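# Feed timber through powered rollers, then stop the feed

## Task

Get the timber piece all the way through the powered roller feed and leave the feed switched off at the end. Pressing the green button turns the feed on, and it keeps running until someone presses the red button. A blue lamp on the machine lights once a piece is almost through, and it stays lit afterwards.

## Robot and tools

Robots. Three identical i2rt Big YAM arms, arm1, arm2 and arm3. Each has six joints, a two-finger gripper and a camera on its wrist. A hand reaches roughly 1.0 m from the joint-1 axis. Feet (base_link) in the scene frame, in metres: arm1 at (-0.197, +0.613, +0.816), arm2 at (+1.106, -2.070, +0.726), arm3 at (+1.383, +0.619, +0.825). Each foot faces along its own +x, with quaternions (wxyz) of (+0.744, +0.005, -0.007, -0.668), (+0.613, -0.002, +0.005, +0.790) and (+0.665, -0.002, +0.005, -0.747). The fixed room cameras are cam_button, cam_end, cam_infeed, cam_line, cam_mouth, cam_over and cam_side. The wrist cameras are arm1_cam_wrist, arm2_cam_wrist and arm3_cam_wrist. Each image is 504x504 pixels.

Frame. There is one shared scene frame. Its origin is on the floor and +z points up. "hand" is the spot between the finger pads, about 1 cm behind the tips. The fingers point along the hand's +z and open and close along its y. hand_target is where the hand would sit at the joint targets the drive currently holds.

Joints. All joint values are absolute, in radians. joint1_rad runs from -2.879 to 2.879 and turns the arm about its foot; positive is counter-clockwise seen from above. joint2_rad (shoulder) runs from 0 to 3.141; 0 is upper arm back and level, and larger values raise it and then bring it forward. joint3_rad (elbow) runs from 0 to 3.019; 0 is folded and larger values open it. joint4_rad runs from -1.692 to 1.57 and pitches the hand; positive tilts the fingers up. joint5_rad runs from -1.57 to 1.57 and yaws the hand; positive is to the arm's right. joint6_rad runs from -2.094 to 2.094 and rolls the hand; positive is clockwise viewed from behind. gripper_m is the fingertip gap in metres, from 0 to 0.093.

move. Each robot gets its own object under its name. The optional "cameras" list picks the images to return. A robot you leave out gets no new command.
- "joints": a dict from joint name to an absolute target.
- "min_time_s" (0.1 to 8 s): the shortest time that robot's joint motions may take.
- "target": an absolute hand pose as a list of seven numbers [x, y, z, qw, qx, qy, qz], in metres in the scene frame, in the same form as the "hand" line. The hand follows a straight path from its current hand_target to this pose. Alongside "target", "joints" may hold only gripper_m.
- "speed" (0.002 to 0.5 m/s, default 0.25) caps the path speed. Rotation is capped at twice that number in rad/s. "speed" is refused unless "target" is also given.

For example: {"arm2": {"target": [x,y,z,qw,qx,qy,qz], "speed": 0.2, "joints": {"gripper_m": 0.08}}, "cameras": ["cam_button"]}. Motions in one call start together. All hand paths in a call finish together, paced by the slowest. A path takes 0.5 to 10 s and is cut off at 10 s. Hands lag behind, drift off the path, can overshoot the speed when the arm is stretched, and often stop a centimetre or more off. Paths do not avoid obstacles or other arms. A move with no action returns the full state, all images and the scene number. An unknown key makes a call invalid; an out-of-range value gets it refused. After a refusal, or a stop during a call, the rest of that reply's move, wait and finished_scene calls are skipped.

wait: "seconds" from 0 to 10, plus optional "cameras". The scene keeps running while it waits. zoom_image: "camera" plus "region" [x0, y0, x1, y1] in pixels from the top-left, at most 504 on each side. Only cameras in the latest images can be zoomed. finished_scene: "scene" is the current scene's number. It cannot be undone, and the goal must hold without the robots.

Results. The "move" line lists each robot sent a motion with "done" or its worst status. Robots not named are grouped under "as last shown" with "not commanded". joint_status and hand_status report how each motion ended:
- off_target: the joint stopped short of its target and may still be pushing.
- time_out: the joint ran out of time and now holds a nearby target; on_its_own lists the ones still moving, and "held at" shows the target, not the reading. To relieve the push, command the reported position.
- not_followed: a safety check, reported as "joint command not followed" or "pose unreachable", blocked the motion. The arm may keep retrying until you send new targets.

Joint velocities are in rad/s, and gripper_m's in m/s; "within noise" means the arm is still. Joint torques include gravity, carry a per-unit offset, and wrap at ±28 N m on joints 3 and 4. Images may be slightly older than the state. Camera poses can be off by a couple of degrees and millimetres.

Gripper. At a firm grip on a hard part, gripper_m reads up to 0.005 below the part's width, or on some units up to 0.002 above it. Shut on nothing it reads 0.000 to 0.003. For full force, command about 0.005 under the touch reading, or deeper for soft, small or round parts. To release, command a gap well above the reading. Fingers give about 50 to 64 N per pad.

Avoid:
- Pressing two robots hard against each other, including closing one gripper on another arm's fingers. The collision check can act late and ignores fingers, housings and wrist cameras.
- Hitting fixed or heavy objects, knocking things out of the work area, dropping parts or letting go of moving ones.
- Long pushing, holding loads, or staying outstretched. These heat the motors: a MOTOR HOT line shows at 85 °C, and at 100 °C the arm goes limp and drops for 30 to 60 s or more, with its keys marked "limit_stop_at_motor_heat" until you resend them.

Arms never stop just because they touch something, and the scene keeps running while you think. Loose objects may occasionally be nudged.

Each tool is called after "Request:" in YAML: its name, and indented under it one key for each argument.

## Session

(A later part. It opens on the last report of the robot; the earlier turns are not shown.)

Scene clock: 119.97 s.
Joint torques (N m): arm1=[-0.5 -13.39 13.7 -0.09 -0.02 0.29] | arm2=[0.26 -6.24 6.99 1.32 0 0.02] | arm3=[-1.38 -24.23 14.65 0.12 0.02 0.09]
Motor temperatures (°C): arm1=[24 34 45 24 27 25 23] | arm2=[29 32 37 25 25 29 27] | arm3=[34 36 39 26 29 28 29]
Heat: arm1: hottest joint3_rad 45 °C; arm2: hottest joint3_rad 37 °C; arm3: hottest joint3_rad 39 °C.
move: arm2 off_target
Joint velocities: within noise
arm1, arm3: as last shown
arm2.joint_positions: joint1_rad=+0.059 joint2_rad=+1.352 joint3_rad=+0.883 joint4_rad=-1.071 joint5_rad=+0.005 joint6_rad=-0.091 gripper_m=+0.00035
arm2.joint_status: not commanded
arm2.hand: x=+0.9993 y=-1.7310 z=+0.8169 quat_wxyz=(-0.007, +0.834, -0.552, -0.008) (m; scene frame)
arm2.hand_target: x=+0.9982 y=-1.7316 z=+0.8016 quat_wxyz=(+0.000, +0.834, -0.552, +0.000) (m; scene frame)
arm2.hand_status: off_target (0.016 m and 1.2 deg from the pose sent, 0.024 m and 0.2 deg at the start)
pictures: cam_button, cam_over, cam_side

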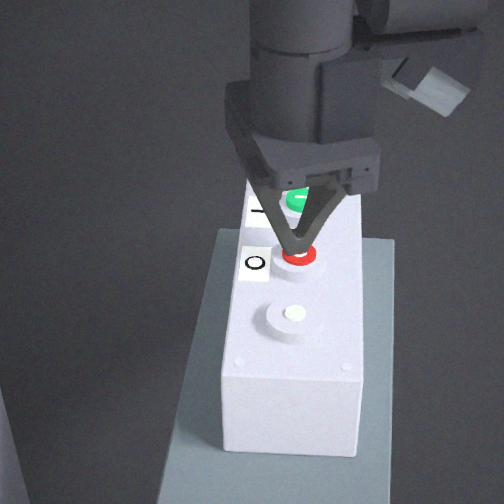

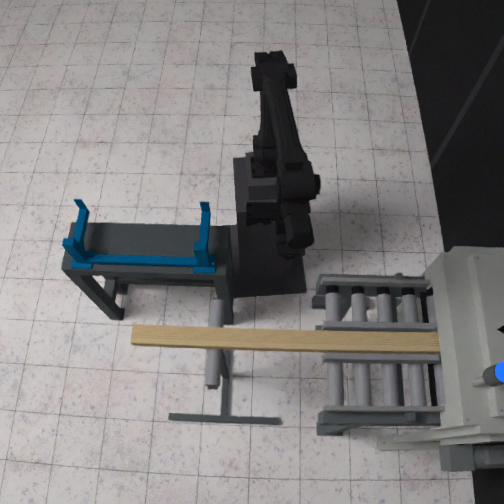

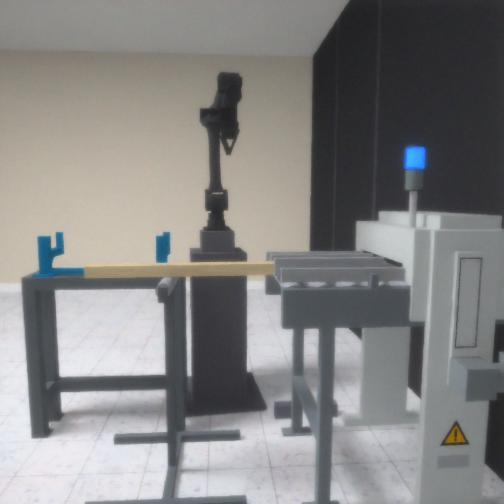

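Request:
move:
  arm2: {"target": [0.998, -1.73, 0.87, 0, 0.834, -0.552, 0], "speed": 0.1}
  arm1: {"target": [-0.13, 0.0, 0.95, 0, 1, 0, 0], "speed": 0.2}
  cameras: ["arm1_cam_wrist", "cam_over", "cam_button"]

Scene clock: 122.40 s.
Joint torques (N m): arm1=[-0.44 -21.54 13.24 0.39 -0.02 0.28] | arm2=[0.91 -9.41 11.26 -0.03 -0.03 0] | arm3=[-1.38 -24.29 14.56 0.13 0.02 0.09]
Motor temperatures (°C): arm1=[24 34 45 24 26 25 23] | arm2=[29 32 37 25 25 29 27] | arm3=[34 36 40 26 29 28 29]
Heat: arm1: hottest joint3_rad 45 °C; arm2: hottest joint3_rad 37 °C; arm3: hottest joint3_rad 40 °C.
move: arm1 off_target; arm2 off_target
Joint velocities: within noise
arm1.joint_positions: joint1_rad=+0.022 joint2_rad=+1.977 joint3_rad=+1.783 joint4_rad=-1.404 joint5_rad=+0.019 joint6_rad=+1.676 gripper_m=+0.09396
arm1.joint_status: not commanded
arm1.hand: x=-0.1259 y=+0.0164 z=+0.9485 quat_wxyz=(+0.011, -1.000, -0.012, +0.002) (m; scene frame)
arm1.hand_target: x=-0.1301 y=+0.0006 z=+0.9501 quat_wxyz=(+0.000, -1.000, +0.000, +0.000) (m; scene frame)
arm1.hand_status: off_target (0.017 m and 1.9 deg from the pose sent, 0.250 m and 2.6 deg at the start)
arm2.joint_positions: joint1_rad=+0.059 joint2_rad=+1.320 joint3_rad=+0.944 joint4_rad=-1.237 joint5_rad=+0.005 joint6_rad=-0.091 gripper_m=+0.00035
arm2.joint_status: not commanded
arm2.hand: x=+1.0042 y=-1.7457 z=+0.8488 quat_wxyz=(+0.016, +0.834, -0.552, +0.020) (m; scene frame)
arm2.hand_target: x=+0.9983 y=-1.7309 z=+0.8700 quat_wxyz=(+0.000, +0.834, -0.552, +0.000) (m; scene frame)
arm2.hand_status: off_target (0.027 m and 3.0 deg from the pose sent, 0.053 m and 1.2 deg at the start)
arm3: as last shown
pictures: arm1_cam_wrist, cam_button, cam_over
camera_calibration:
arm1_cam_wrist: T_world_to_cam=[[-0.0381017, 0.999183, 0.0134612, -0.0334677], [0.814624, 0.0232565, 0.579523, -0.443384], [0.578737, 0.0330467, -0.814845, 0.973224], [0, 0, 0, 1]] pos_world=[-0.203324, 0.0115901, 1.05043]

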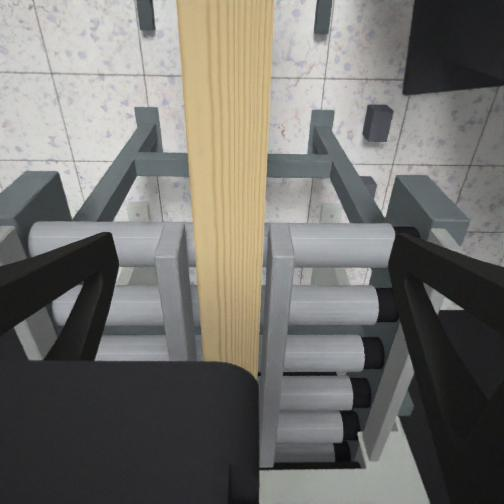

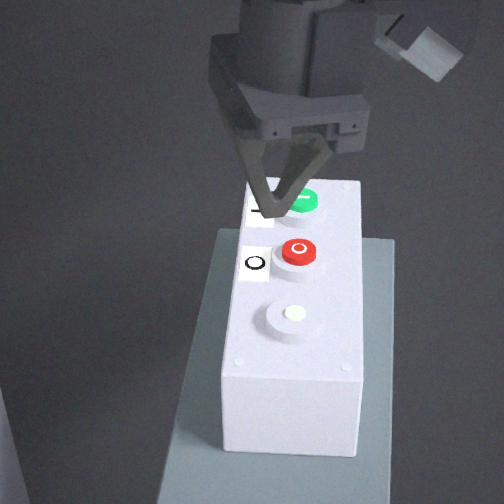

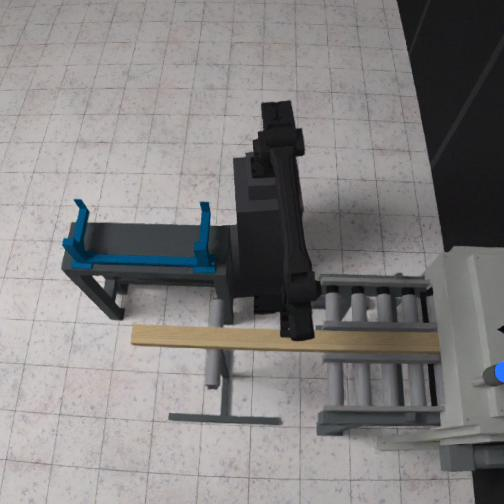

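Request:
move:
  arm2: {"target": [0.99, -1.71, 0.90, 0, 0.834, -0.552, 0], "speed": 0.1}
  arm1: {"target": [-0.13, -0.012, 0.83, 0, 1, 0, 0], "speed": 0.15}
  cameras: ["arm1_cam_wrist", "cam_over"]

Scene clock: 124.17 s.
Joint torques (N m): arm1=[-0.56 -22.59 9.83 0.7 -0.02 0.21] | arm2=[0.67 -7.36 11.88 -0.06 -0.01 0.08] | arm3=[-1.32 -24 14.64 0.13 0.02 0.11]
Motor temperatures (°C): arm1=[24 35 45 24 26 25 23] | arm2=[29 32 37 25 25 29 27] | arm3=[34 35 40 26 29 28 29]
Heat: arm1: hottest joint3_rad 45 °C; arm2: hottest joint3_rad 37 °C; arm3: hottest joint3_rad 40 °C.
move: arm1 off_target; arm2 off_target
Joint velocities: within noise
arm1.joint_positions: joint1_rad=+0.016 joint2_rad=+2.105 joint3_rad=+1.706 joint4_rad=-1.167 joint5_rad=+0.019 joint6_rad=+1.676 gripper_m=+0.09396
arm1.joint_status: not commanded
arm1.hand: x=-0.1243 y=-0.0082 z=+0.8438 quat_wxyz=(-0.004, -1.000, -0.009, +0.001) (m; scene frame)
arm1.hand_target: x=-0.1300 y=-0.0115 z=+0.8300 quat_wxyz=(+0.000, -1.000, +0.000, +0.000) (m; scene frame)
arm1.hand_status: off_target (0.015 m and 1.2 deg from the pose sent, 0.122 m and 1.9 deg at the start)
arm2.joint_positions: joint1_rad=+0.059 joint2_rad=+1.320 joint3_rad=+1.055 joint4_rad=-1.316 joint5_rad=+0.005 joint6_rad=-0.091 gripper_m=+0.00035
arm2.joint_status: not commanded
arm2.hand: x=+0.9977 y=-1.7247 z=+0.8889 quat_wxyz=(+0.006, +0.834, -0.552, +0.008) (m; scene frame)
arm2.hand_target: x=+0.9902 y=-1.7106 z=+0.8999 quat_wxyz=(+0.000, +0.834, -0.552, +0.000) (m; scene frame)
arm2.hand_status: off_target (0.020 m and 1.1 deg from the pose sent, 0.064 m and 3.0 deg at the start)
arm3: as last shown
pictures: arm1_cam_wrist, cam_over
camera_calibration:
arm1_cam_wrist: T_world_to_cam=[[-0.032189, 0.99932, -0.017963, 0.019904], [0.812493, 0.0366294, 0.581819, -0.385555], [0.582082, 0.00413335, -0.81312, 0.886541], [0, 0, 0, 1]] pos_world=[-0.202137, -0.00943221, 0.945545]

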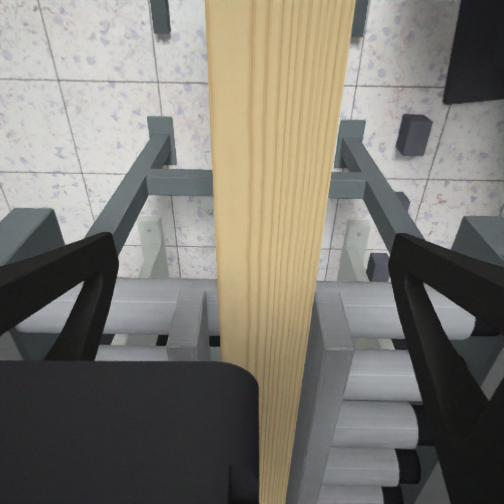

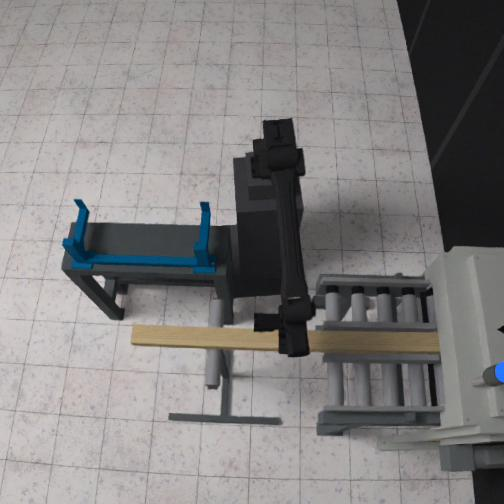

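Request:
move:
  arm1: {"target": [-0.13, -0.002, 0.745, 0, 1, 0, 0], "speed": 0.12}
  cameras: ["arm1_cam_wrist", "cam_over"]

Scene clock: 125.67 s.
Joint torques (N m): arm1=[-0.5 -22.71 8.72 0.72 -0.02 0.21] | arm2=[0.56 -7.3 11.93 0.01 -0.03 0.06] | arm3=[-1.14 -24.12 14.67 0.12 0.03 0.08]
Motor temperatures (°C): arm1=[24 35 45 24 26 25 23] | arm2=[29 32 37 25 25 29 27] | arm3=[34 35 40 26 28 28 29]
Heat: arm1: hottest joint3_rad 45 °C; arm2: hottest joint3_rad 37 °C; arm3: hottest joint3_rad 40 °C.
move: arm1 off_target
Joint velocities: within noise
arm1.joint_positions: joint1_rad=+0.016 joint2_rad=+2.190 joint3_rad=+1.613 joint4_rad=-0.984 joint5_rad=+0.019 joint6_rad=+1.676 gripper_m=+0.09396
arm1.joint_status: not commanded
arm1.hand: x=-0.1237 y=-0.0021 z=+0.7618 quat_wxyz=(-0.008, -1.000, -0.009, +0.000) (m; scene frame)
arm1.hand_target: x=-0.1299 y=-0.0015 z=+0.7454 quat_wxyz=(+0.000, -1.000, +0.000, +0.000) (m; scene frame)
arm1.hand_status: off_target (0.018 m and 1.4 deg from the pose sent, 0.099 m and 1.2 deg at the start)
arm2, arm3: as last shown
pictures: arm1_cam_wrist, cam_over
camera_calibration:
arm1_cam_wrist: T_world_to_cam=[[-0.0321423, 0.999186, -0.0243676, 0.0171753], [0.812, 0.0403207, 0.582262, -0.338916], [0.582771, -0.0010712, -0.812636, 0.819175], [0, 0, 0, 1]] pos_world=[-0.201639, -0.00261846, 0.863448]

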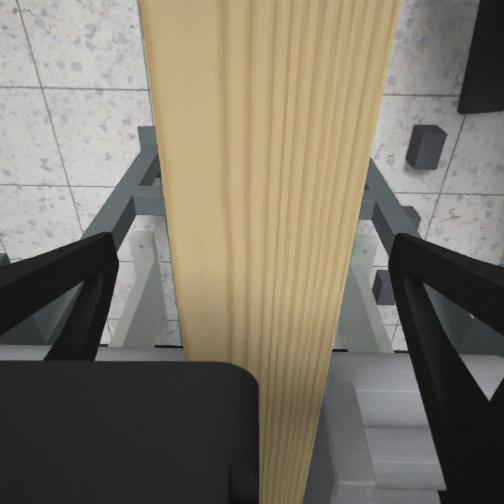

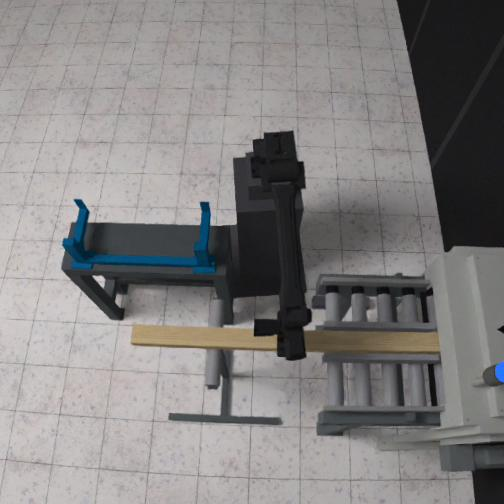

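Request:
move:
  arm1: {"joints": {"gripper_m": 0.045}}

Request:
move:
  arm1: {"target": [-0.24, -0.004, 0.752, 0, 1, 0, 0], "speed": 0.1}
  cameras: ["arm1_cam_wrist", "cam_over", "cam_side"]

Scene clock: 126.70 s.
Joint torques (N m): arm1=[-0.5 -22.65 8.72 0.69 -0.01 0.21] | arm2=[0.38 -6.77 12.05 0.1 0.04 0.05] | arm3=[-1.14 -24 14.54 0.21 0.02 0.09]
Motor temperatures (°C): arm1=[24 35 45 24 26 25 23] | arm2=[29 32 37 25 25 29 27] | arm3=[34 35 40 26 28 28 29]
Heat: arm1: hottest joint3_rad 45 °C; arm2: hottest joint3_rad 37 °C; arm3: hottest joint3_rad 40 °C.
move: arm1 done
Joint velocities: within noise
arm1.joint_positions: joint1_rad=+0.016 joint2_rad=+2.190 joint3_rad=+1.613 joint4_rad=-0.984 joint5_rad=+0.019 joint6_rad=+1.676 gripper_m=+0.04519
arm1.joint_status: all done
arm1.hand: x=-0.1237 y=-0.0021 z=+0.7618 quat_wxyz=(-0.008, -1.000, -0.009, +0.000) (m; scene frame)
arm1.hand_target: x=-0.1299 y=-0.0015 z=+0.7454 quat_wxyz=(+0.000, -1.000, +0.000, +0.000) (m; scene frame)
arm1.hand_status: not commanded
arm2, arm3: as last shown
pictures: none

Scene clock: 128.53 s.
Joint torques (N m): arm1=[-0.26 -23.94 9.11 0.23 0.08 -0.05] | arm2=[0.91 -6.18 11.97 0.14 -0.05 0.06] | arm3=[-1.32 -24.35 14.63 0.13 0.01 0.11]
Motor temperatures (°C): arm1=[24 35 45 24 26 25 23] | arm2=[29 32 37 25 25 29 27] | arm3=[34 35 40 25 28 28 29]
Heat: arm1: hottest joint3_rad 45 °C; arm2: hottest joint3_rad 37 °C; arm3: hottest joint3_rad 40 °C.
move: arm1 done
Joint velocities: within noise
arm1.joint_positions: joint1_rad=-0.164 joint2_rad=+2.190 joint3_rad=+1.609 joint4_rad=-0.982 joint5_rad=+0.017 joint6_rad=+1.523 gripper_m=+0.04509
arm1.joint_status: not commanded
arm1.hand: x=-0.2346 y=-0.0037 z=+0.7585 quat_wxyz=(-0.004, -1.000, +0.004, +0.000) (m; scene frame)
arm1.hand_target: x=-0.2399 y=-0.0039 z=+0.7519 quat_wxyz=(+0.000, -1.000, +0.000, +0.000) (m; scene frame)
arm1.hand_status: done (0.008 m and 0.7 deg from the pose sent, 0.117 m and 1.4 deg at the start)
arm2, arm3: as last shown
pictures: arm1_cam_wrist, cam_over, cam_side
camera_calibration:
arm1_cam_wrist: T_world_to_cam=[[-0.00469466, 0.999824, -0.0181866, 0.0168562], [0.812512, 0.0144156, 0.582767, -0.247266], [0.582926, -0.0120409, -0.812436, 0.880978], [0, 0, 0, 1]] pos_world=[-0.312559, -0.00268098, 0.860143]

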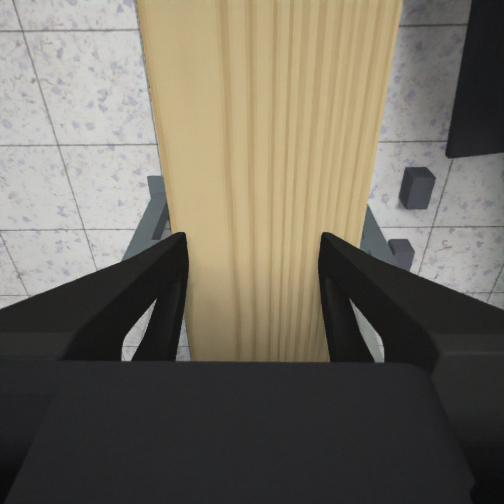

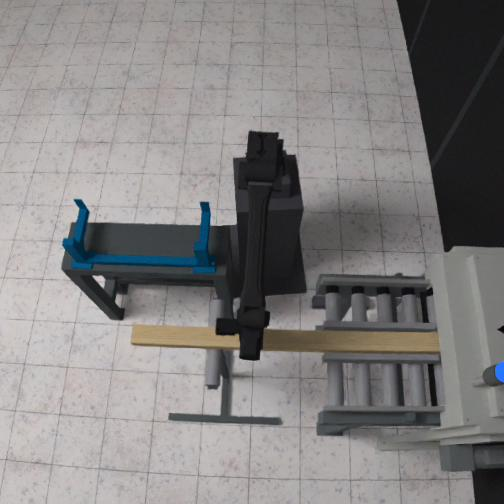

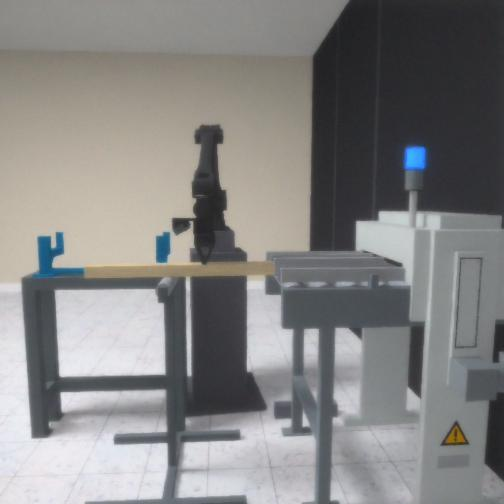

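Request:
zoom_image:
  camera: "arm1_cam_wrist"
  region: [100, 180, 420, 400]

Request:
zoom_image:
  camera: "cam_side"
  region: [120, 200, 320, 320]

Scaled by 1.575 from the camera's 504x504 image, which has a finer 720x720 frame.

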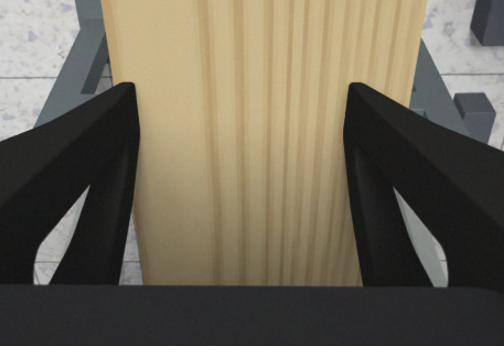

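Scaled by 2.520 from the camera's 504x504 image, which has a finer 720x720 frame.

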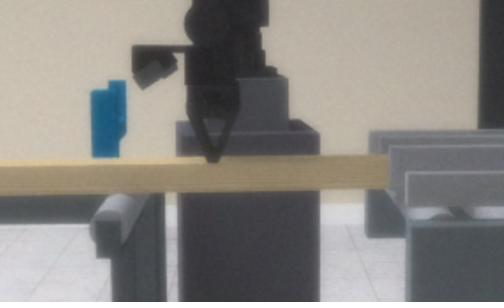

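Request:
move:
  arm1: {"joints": {"gripper_m": 0.093}}

Request:
move:
  arm1: {"target": [-0.13, -0.004, 0.78, 0, 1, 0, 0], "speed": 0.15}

Request:
move:
  arm1: {"target": [-0.13, -0.003, 0.713, 0, 1, 0, 0], "speed": 0.1}
  cameras: ["arm1_cam_wrist", "cam_over", "cam_side"]

Scene clock: 129.87 s.
Joint torques (N m): arm1=[-0.26 -24 9.1 0.24 0.08 -0.05] | arm2=[0.91 -6.48 11.93 0.1 -0.03 0.04] | arm3=[-1.44 -24.12 14.67 0.1 0.02 0.08]
Motor temperatures (°C): arm1=[24 35 44 24 26 25 23] | arm2=[29 32 37 25 25 29 27] | arm3=[34 35 40 25 28 28 29]
Heat: arm1: hottest joint3_rad 44 °C; arm2: hottest joint3_rad 37 °C; arm3: hottest joint3_rad 40 °C.
move: arm1 done
Joint velocities: within noise
arm1.joint_positions: joint1_rad=-0.164 joint2_rad=+2.190 joint3_rad=+1.609 joint4_rad=-0.982 joint5_rad=+0.017 joint6_rad=+1.521 gripper_m=+0.09282
arm1.joint_status: all done
arm1.hand: x=-0.2346 y=-0.0037 z=+0.7585 quat_wxyz=(-0.004, -1.000, +0.003, +0.000) (m; scene frame)
arm1.hand_target: x=-0.2399 y=-0.0039 z=+0.7519 quat_wxyz=(+0.000, -1.000, +0.000, +0.000) (m; scene frame)
arm1.hand_status: not commanded
arm2, arm3: as last shown
pictures: none

Scene clock: 131.47 s.
Joint torques (N m): arm1=[0.38 -25.76 10.91 -0.16 0.06 0.29] | arm2=[-0.09 -7.65 11.78 -0.06 -0.02 0.07] | arm3=[-1.03 -24.06 14.58 0.12 0.03 0.07]
Motor temperatures (°C): arm1=[24 35 44 24 26 25 23] | arm2=[29 32 37 25 25 29 27] | arm3=[34 35 40 25 28 28 29]
Heat: arm1: hottest joint3_rad 44 °C; arm2: hottest joint3_rad 37 °C; arm3: hottest joint3_rad 40 °C.
move: arm1 off_target
Joint velocities: within noise
arm1.joint_positions: joint1_rad=+0.005 joint2_rad=+2.180 joint3_rad=+1.609 joint4_rad=-1.031 joint5_rad=+0.017 joint6_rad=+1.668 gripper_m=+0.09291
arm1.joint_status: not commanded
arm1.hand: x=-0.1318 y=+0.0085 z=+0.7667 quat_wxyz=(+0.013, -1.000, -0.008, +0.001) (m; scene frame)
arm1.hand_target: x=-0.1300 y=-0.0036 z=+0.7801 quat_wxyz=(+0.000, -1.000, +0.000, +0.000) (m; scene frame)
arm1.hand_status: off_target (0.018 m and 1.7 deg from the pose sent, 0.107 m and 0.6 deg at the start)
arm2: as last shown
arm3.joint_positions: joint1_rad=-0.523 joint2_rad=+2.552 joint3_rad=+2.603 joint4_rad=-1.507 joint5_rad=+0.146 joint6_rad=-2.091 gripper_m=+0.09293
arm3.joint_status: not commanded
arm3.hand: x=+0.8953 y=+0.0050 z=+0.8855 quat_wxyz=(+0.097, -0.063, -0.993, +0.006) (m; scene frame)
arm3.hand_target: x=+0.8811 y=+0.0010 z=+0.9003 quat_wxyz=(+0.110, -0.069, -0.991, +0.023) (m; scene frame)
arm3.hand_status: not commanded
pictures: none

Scene clock: 132.83 s.
Joint torques (N m): arm1=[0.32 -22.95 8.49 0.75 0.06 0.27] | arm2=[0.21 -7.12 11.95 -0.14 -0.03 0.07] | arm3=[-1.2 -24 14.53 0.16 0.02 0.09]
Motor temperatures (°C): arm1=[24 35 44 24 26 25 23] | arm2=[29 32 37 25 25 29 27] | arm3=[34 35 41 25 28 28 28]
Heat: arm1: hottest joint3_rad 44 °C; arm2: hottest joint3_rad 37 °C; arm3: hottest joint3_rad 41 °C.
move: arm1 off_target
Joint velocities: within noise
arm1.joint_positions: joint1_rad=+0.005 joint2_rad=+2.241 joint3_rad=+1.609 joint4_rad=-0.929 joint5_rad=+0.017 joint6_rad=+1.668 gripper_m=+0.09291
arm1.joint_status: not commanded
arm1.hand: x=-0.1297 y=-0.0044 z=+0.7301 quat_wxyz=(-0.007, -1.000, -0.007, -0.001) (m; scene frame)
arm1.hand_target: x=-0.1301 y=-0.0025 z=+0.7132 quat_wxyz=(+0.000, -1.000, +0.000, +0.000) (m; scene frame)
arm1.hand_status: off_target (0.017 m and 1.2 deg from the pose sent, 0.055 m and 1.7 deg at the start)
arm2, arm3: as last shown
pictures: arm1_cam_wrist, cam_over, cam_side
camera_calibration:
arm1_cam_wrist: T_world_to_cam=[[-0.0279527, 0.999321, -0.0240219, 0.0187739], [0.811109, 0.0367202, 0.583742, -0.316652], [0.584227, -0.00316716, -0.811584, 0.796283], [0, 0, 0, 1]] pos_world=[-0.207846, -0.00461167, 0.831544]

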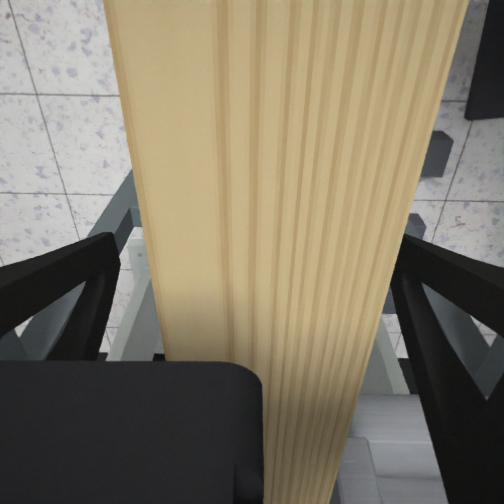

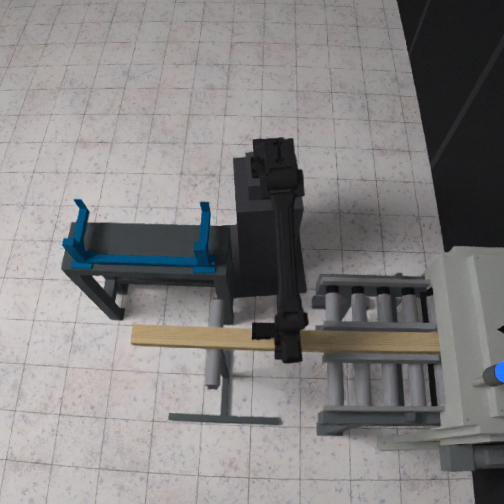

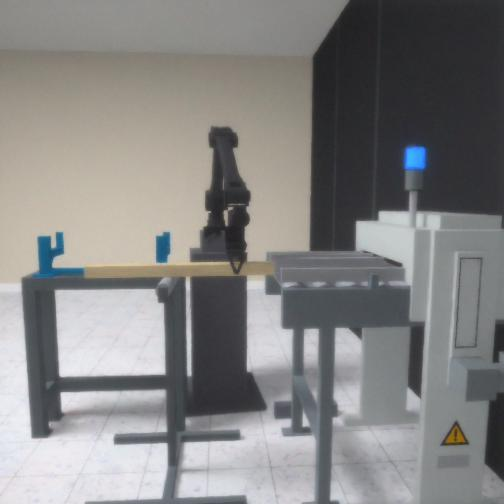

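Request:
move:
  arm1: {"target": [-0.13, 0.003, 0.705, 0, 1, 0, 0], "speed": 0.1}

Request:
move:
  arm1: {"joints": {"gripper_m": 0.045}}
  cameras: ["arm1_cam_wrist", "cam_side"]

Scene clock: 133.90 s.
Joint torques (N m): arm1=[0.44 -22.95 7.76 0.75 0.06 0.28] | arm2=[1.55 -6.71 11.88 0.02 -0.05 0.05] | arm3=[-1.44 -24.06 14.6 0.08 0.02 0.09]
Motor temperatures (°C): arm1=[24 35 44 24 26 25 23] | arm2=[29 32 37 25 25 29 27] | arm3=[34 35 41 25 28 28 28]
Heat: arm1: hottest joint3_rad 44 °C; arm2: hottest joint3_rad 37 °C; arm3: hottest joint3_rad 41 °C.
move: arm1 off_target
Joint velocities: within noise
arm1.joint_positions: joint1_rad=+0.005 joint2_rad=+2.241 joint3_rad=+1.593 joint4_rad=-0.903 joint5_rad=+0.017 joint6_rad=+1.668 gripper_m=+0.09291
arm1.joint_status: not commanded
arm1.hand: x=-0.1298 y=-0.0028 z=+0.7249 quat_wxyz=(-0.012, -1.000, -0.007, -0.001) (m; scene frame)
arm1.hand_target: x=-0.1301 y=+0.0035 z=+0.7054 quat_wxyz=(+0.000, -1.000, +0.000, +0.000) (m; scene frame)
arm1.hand_status: off_target (0.021 m and 1.6 deg from the pose sent, 0.026 m and 1.2 deg at the start)
arm2, arm3: as last shown
pictures: none

Scene clock: 134.50 s.
Joint torques (N m): arm1=[0.5 -23 7.99 0.77 0.07 0.27] | arm2=[1.08 -6.89 12.19 -0.16 -0.02 0.06] | arm3=[-1.32 -24.29 14.63 0.13 0.01 0.1]
Motor temperatures (°C): arm1=[24 35 44 24 26 25 23] | arm2=[29 32 37 25 25 29 27] | arm3=[34 35 41 25 28 28 28]
Heat: arm1: hottest joint3_rad 44 °C; arm2: hottest joint3_rad 37 °C; arm3: hottest joint3_rad 41 °C.
move: arm1 off_target
Joint velocities: within noise
arm1.joint_positions: joint1_rad=+0.005 joint2_rad=+2.241 joint3_rad=+1.590 joint4_rad=-0.904 joint5_rad=+0.017 joint6_rad=+1.670 gripper_m=+0.06177
arm1.joint_status: gripper_m off_target (ended at +0.06180, target +0.04500)
arm1.hand: x=-0.1300 y=-0.0011 z=+0.7240 quat_wxyz=(-0.010, -1.000, -0.006, -0.001) (m; scene frame)
arm1.hand_target: x=-0.1301 y=+0.0035 z=+0.7054 quat_wxyz=(+0.000, -1.000, +0.000, +0.000) (m; scene frame)
arm1.hand_status: not commanded
arm2.joint_positions: joint1_rad=+0.059 joint2_rad=+1.320 joint3_rad=+1.055 joint4_rad=-1.316 joint5_rad=+0.005 joint6_rad=-0.091 gripper_m=+0.00035
arm2.joint_status: not commanded
arm2.hand: x=+0.9977 y=-1.7247 z=+0.8889 quat_wxyz=(+0.006, +0.834, -0.552, +0.008) (m; scene frame)
arm2.hand_target: x=+0.9902 y=-1.7106 z=+0.8999 quat_wxyz=(+0.000, +0.834, -0.552, +0.000) (m; scene frame)
arm2.hand_status: not commanded
arm3: as last shown
pictures: arm1_cam_wrist, cam_side
camera_calibration:
arm1_cam_wrist: T_world_to_cam=[[-0.0258704, 0.999246, -0.0289528, 0.0192109], [0.810854, 0.0379147, 0.584019, -0.313272], [0.584677, -0.00836769, -0.811223, 0.791315], [0, 0, 0, 1]] pos_world=[-0.208149, -0.0006973, 0.825447]

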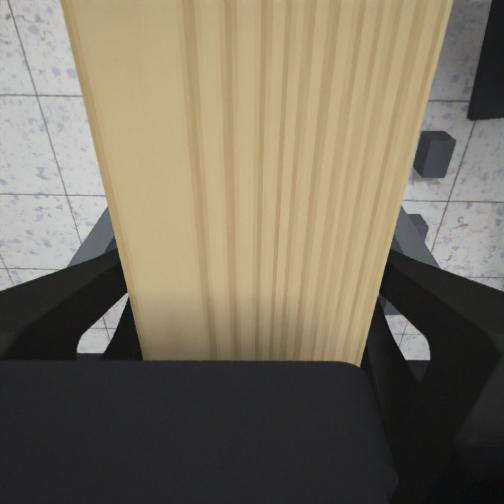

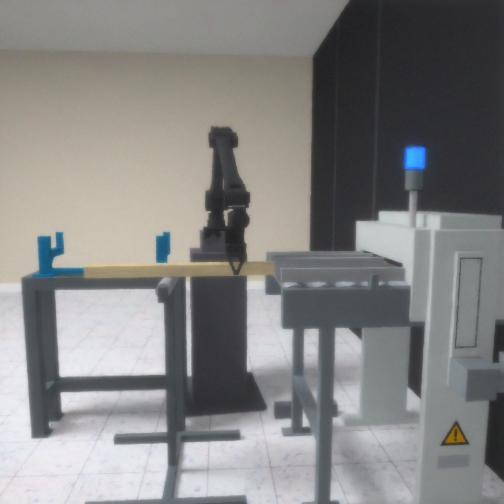

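Request:
move:
  arm1: {"target": [-0.24, 0.0, 0.71, 0, 1, 0, 0], "speed": 0.1}
  cameras: ["arm1_cam_wrist", "cam_side", "cam_over"]

Scene clock: 136.33 s.
Joint torques (N m): arm1=[-0.5 -23.59 8.43 0.39 0.14 -0.04] | arm2=[0.67 -7.18 11.9 -0.06 -0.03 0.04] | arm3=[-1.14 -24.18 14.61 0.17 0.03 0.1]
Motor temperatures (°C): arm1=[24 36 44 24 26 25 24] | arm2=[29 32 37 25 25 29 27] | arm3=[34 35 41 25 28 28 28]
Heat: arm1: hottest joint3_rad 44 °C; arm2: hottest joint3_rad 37 °C; arm3: hottest joint3_rad 41 °C.
move: arm1 off_target
Joint velocities: within noise
arm1.joint_positions: joint1_rad=-0.163 joint2_rad=+2.239 joint3_rad=+1.587 joint4_rad=-0.903 joint5_rad=+0.015 joint6_rad=+1.518 gripper_m=+0.06177
arm1.joint_status: not commanded
arm1.hand: x=-0.2329 y=-0.0030 z=+0.7228 quat_wxyz=(-0.009, -1.000, +0.001, -0.001) (m; scene frame)
arm1.hand_target: x=-0.2399 y=+0.0002 z=+0.7103 quat_wxyz=(+0.000, -1.000, +0.000, +0.000) (m; scene frame)
arm1.hand_status: off_target (0.015 m and 1.0 deg from the pose sent, 0.111 m and 1.3 deg at the start)
arm2, arm3: as last shown
pictures: arm1_cam_wrist, cam_over, cam_side
camera_calibration:
arm1_cam_wrist: T_world_to_cam=[[-0.0106266, 0.999588, -0.0266802, 0.0202588], [0.811628, 0.0242074, 0.583673, -0.228588], [0.584078, -0.015452, -0.811551, 0.850575], [0, 0, 0, 1]] pos_world=[-0.311058, -0.00157386, 0.824246]

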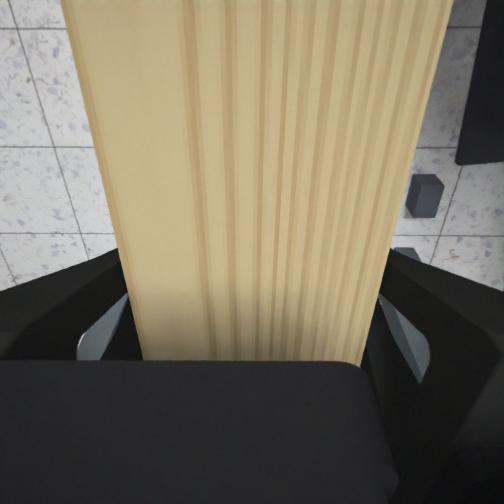

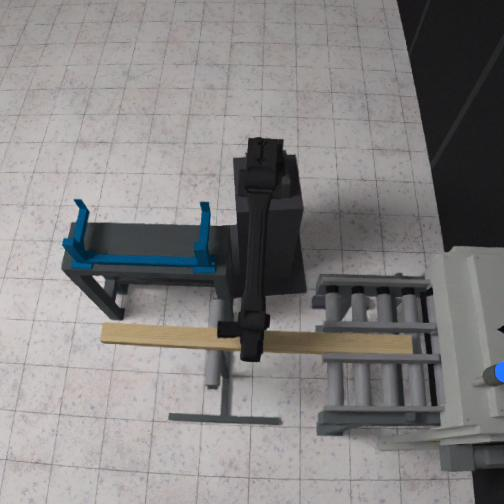

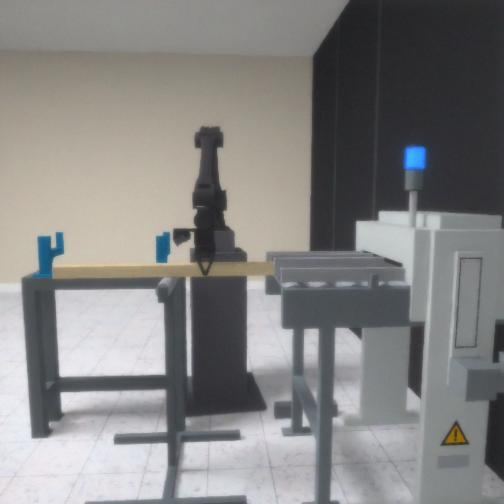

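Request:
move:
  arm1: {"joints": {"gripper_m": 0.093}}

Request:
move:
  arm1: {"target": [-0.232, 0.0, 0.85, 0, 1, 0, 0], "speed": 0.15}
  cameras: ["cam_side", "cam_over", "cam_button"]

Scene clock: 137.07 s.
Joint torques (N m): arm1=[-0.38 -23.65 8.36 0.38 0.14 -0.04] | arm2=[0.62 -7.65 11.77 0.06 -0.05 0.05] | arm3=[-1.32 -24.06 14.63 0.09 0.03 0.09]
Motor temperatures (°C): arm1=[24 36 44 24 26 25 24] | arm2=[29 32 37 25 25 29 27] | arm3=[34 35 41 25 27 28 28]
Heat: arm1: hottest joint3_rad 44 °C; arm2: hottest joint3_rad 37 °C; arm3: hottest joint3_rad 41 °C.
move: arm1 done
Joint velocities: within noise
arm1.joint_positions: joint1_rad=-0.163 joint2_rad=+2.240 joint3_rad=+1.587 joint4_rad=-0.903 joint5_rad=+0.015 joint6_rad=+1.517 gripper_m=+0.09284
arm1.joint_status: all done
arm1.hand: x=-0.2334 y=-0.0028 z=+0.7223 quat_wxyz=(-0.008, -1.000, +0.001, -0.001) (m; scene frame)
arm1.hand_target: x=-0.2398 y=+0.0002 z=+0.7103 quat_wxyz=(+0.000, -1.000, +0.000, +0.000) (m; scene frame)
arm1.hand_status: not commanded
arm2, arm3: as last shown
pictures: none

Scene clock: 138.77 s.
Joint torques (N m): arm1=[0.91 -24.06 12.05 -0.16 0.14 0.15] | arm2=[1.85 -7.36 12.11 -0.02 -0.03 0.09] | arm3=[-1.14 -24.23 14.58 0.1 0.02 0.09]
Motor temperatures (°C): arm1=[24 36 44 24 26 25 24] | arm2=[29 32 37 25 25 29 27] | arm3=[34 35 41 25 27 27 28]
Heat: arm1: hottest joint3_rad 44 °C; arm2: hottest joint3_rad 37 °C; arm3: hottest joint3_rad 41 °C.
move: arm1 off_target
Joint velocities: within noise
arm1.joint_positions: joint1_rad=-0.163 joint2_rad=+2.067 joint3_rad=+1.630 joint4_rad=-1.160 joint5_rad=+0.015 joint6_rad=+1.517 gripper_m=+0.09294
arm1.joint_status: not commanded
arm1.hand: x=-0.2345 y=+0.0131 z=+0.8385 quat_wxyz=(+0.012, -1.000, +0.001, -0.002) (m; scene frame)
arm1.hand_target: x=-0.2318 y=+0.0004 z=+0.8501 quat_wxyz=(+0.000, -1.000, +0.000, +0.000) (m; scene frame)
arm1.hand_status: off_target (0.018 m and 1.4 deg from the pose sent, 0.128 m and 1.0 deg at the start)
arm2, arm3: as last shown
pictures: cam_button, cam_over, cam_side

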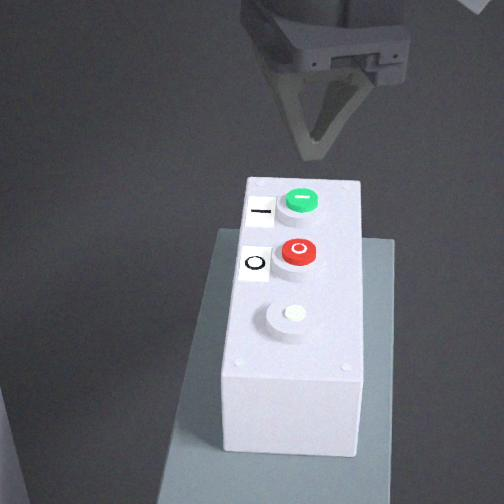

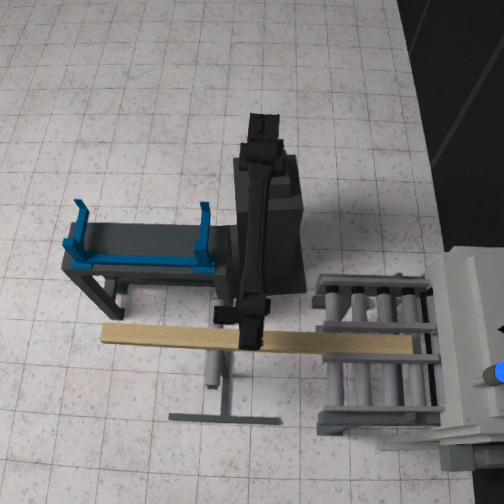

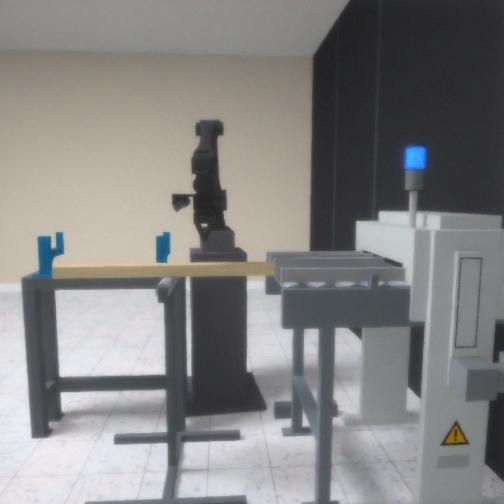

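Request:
finished_scene:
  scene: 1

The scene is finished: the task was done.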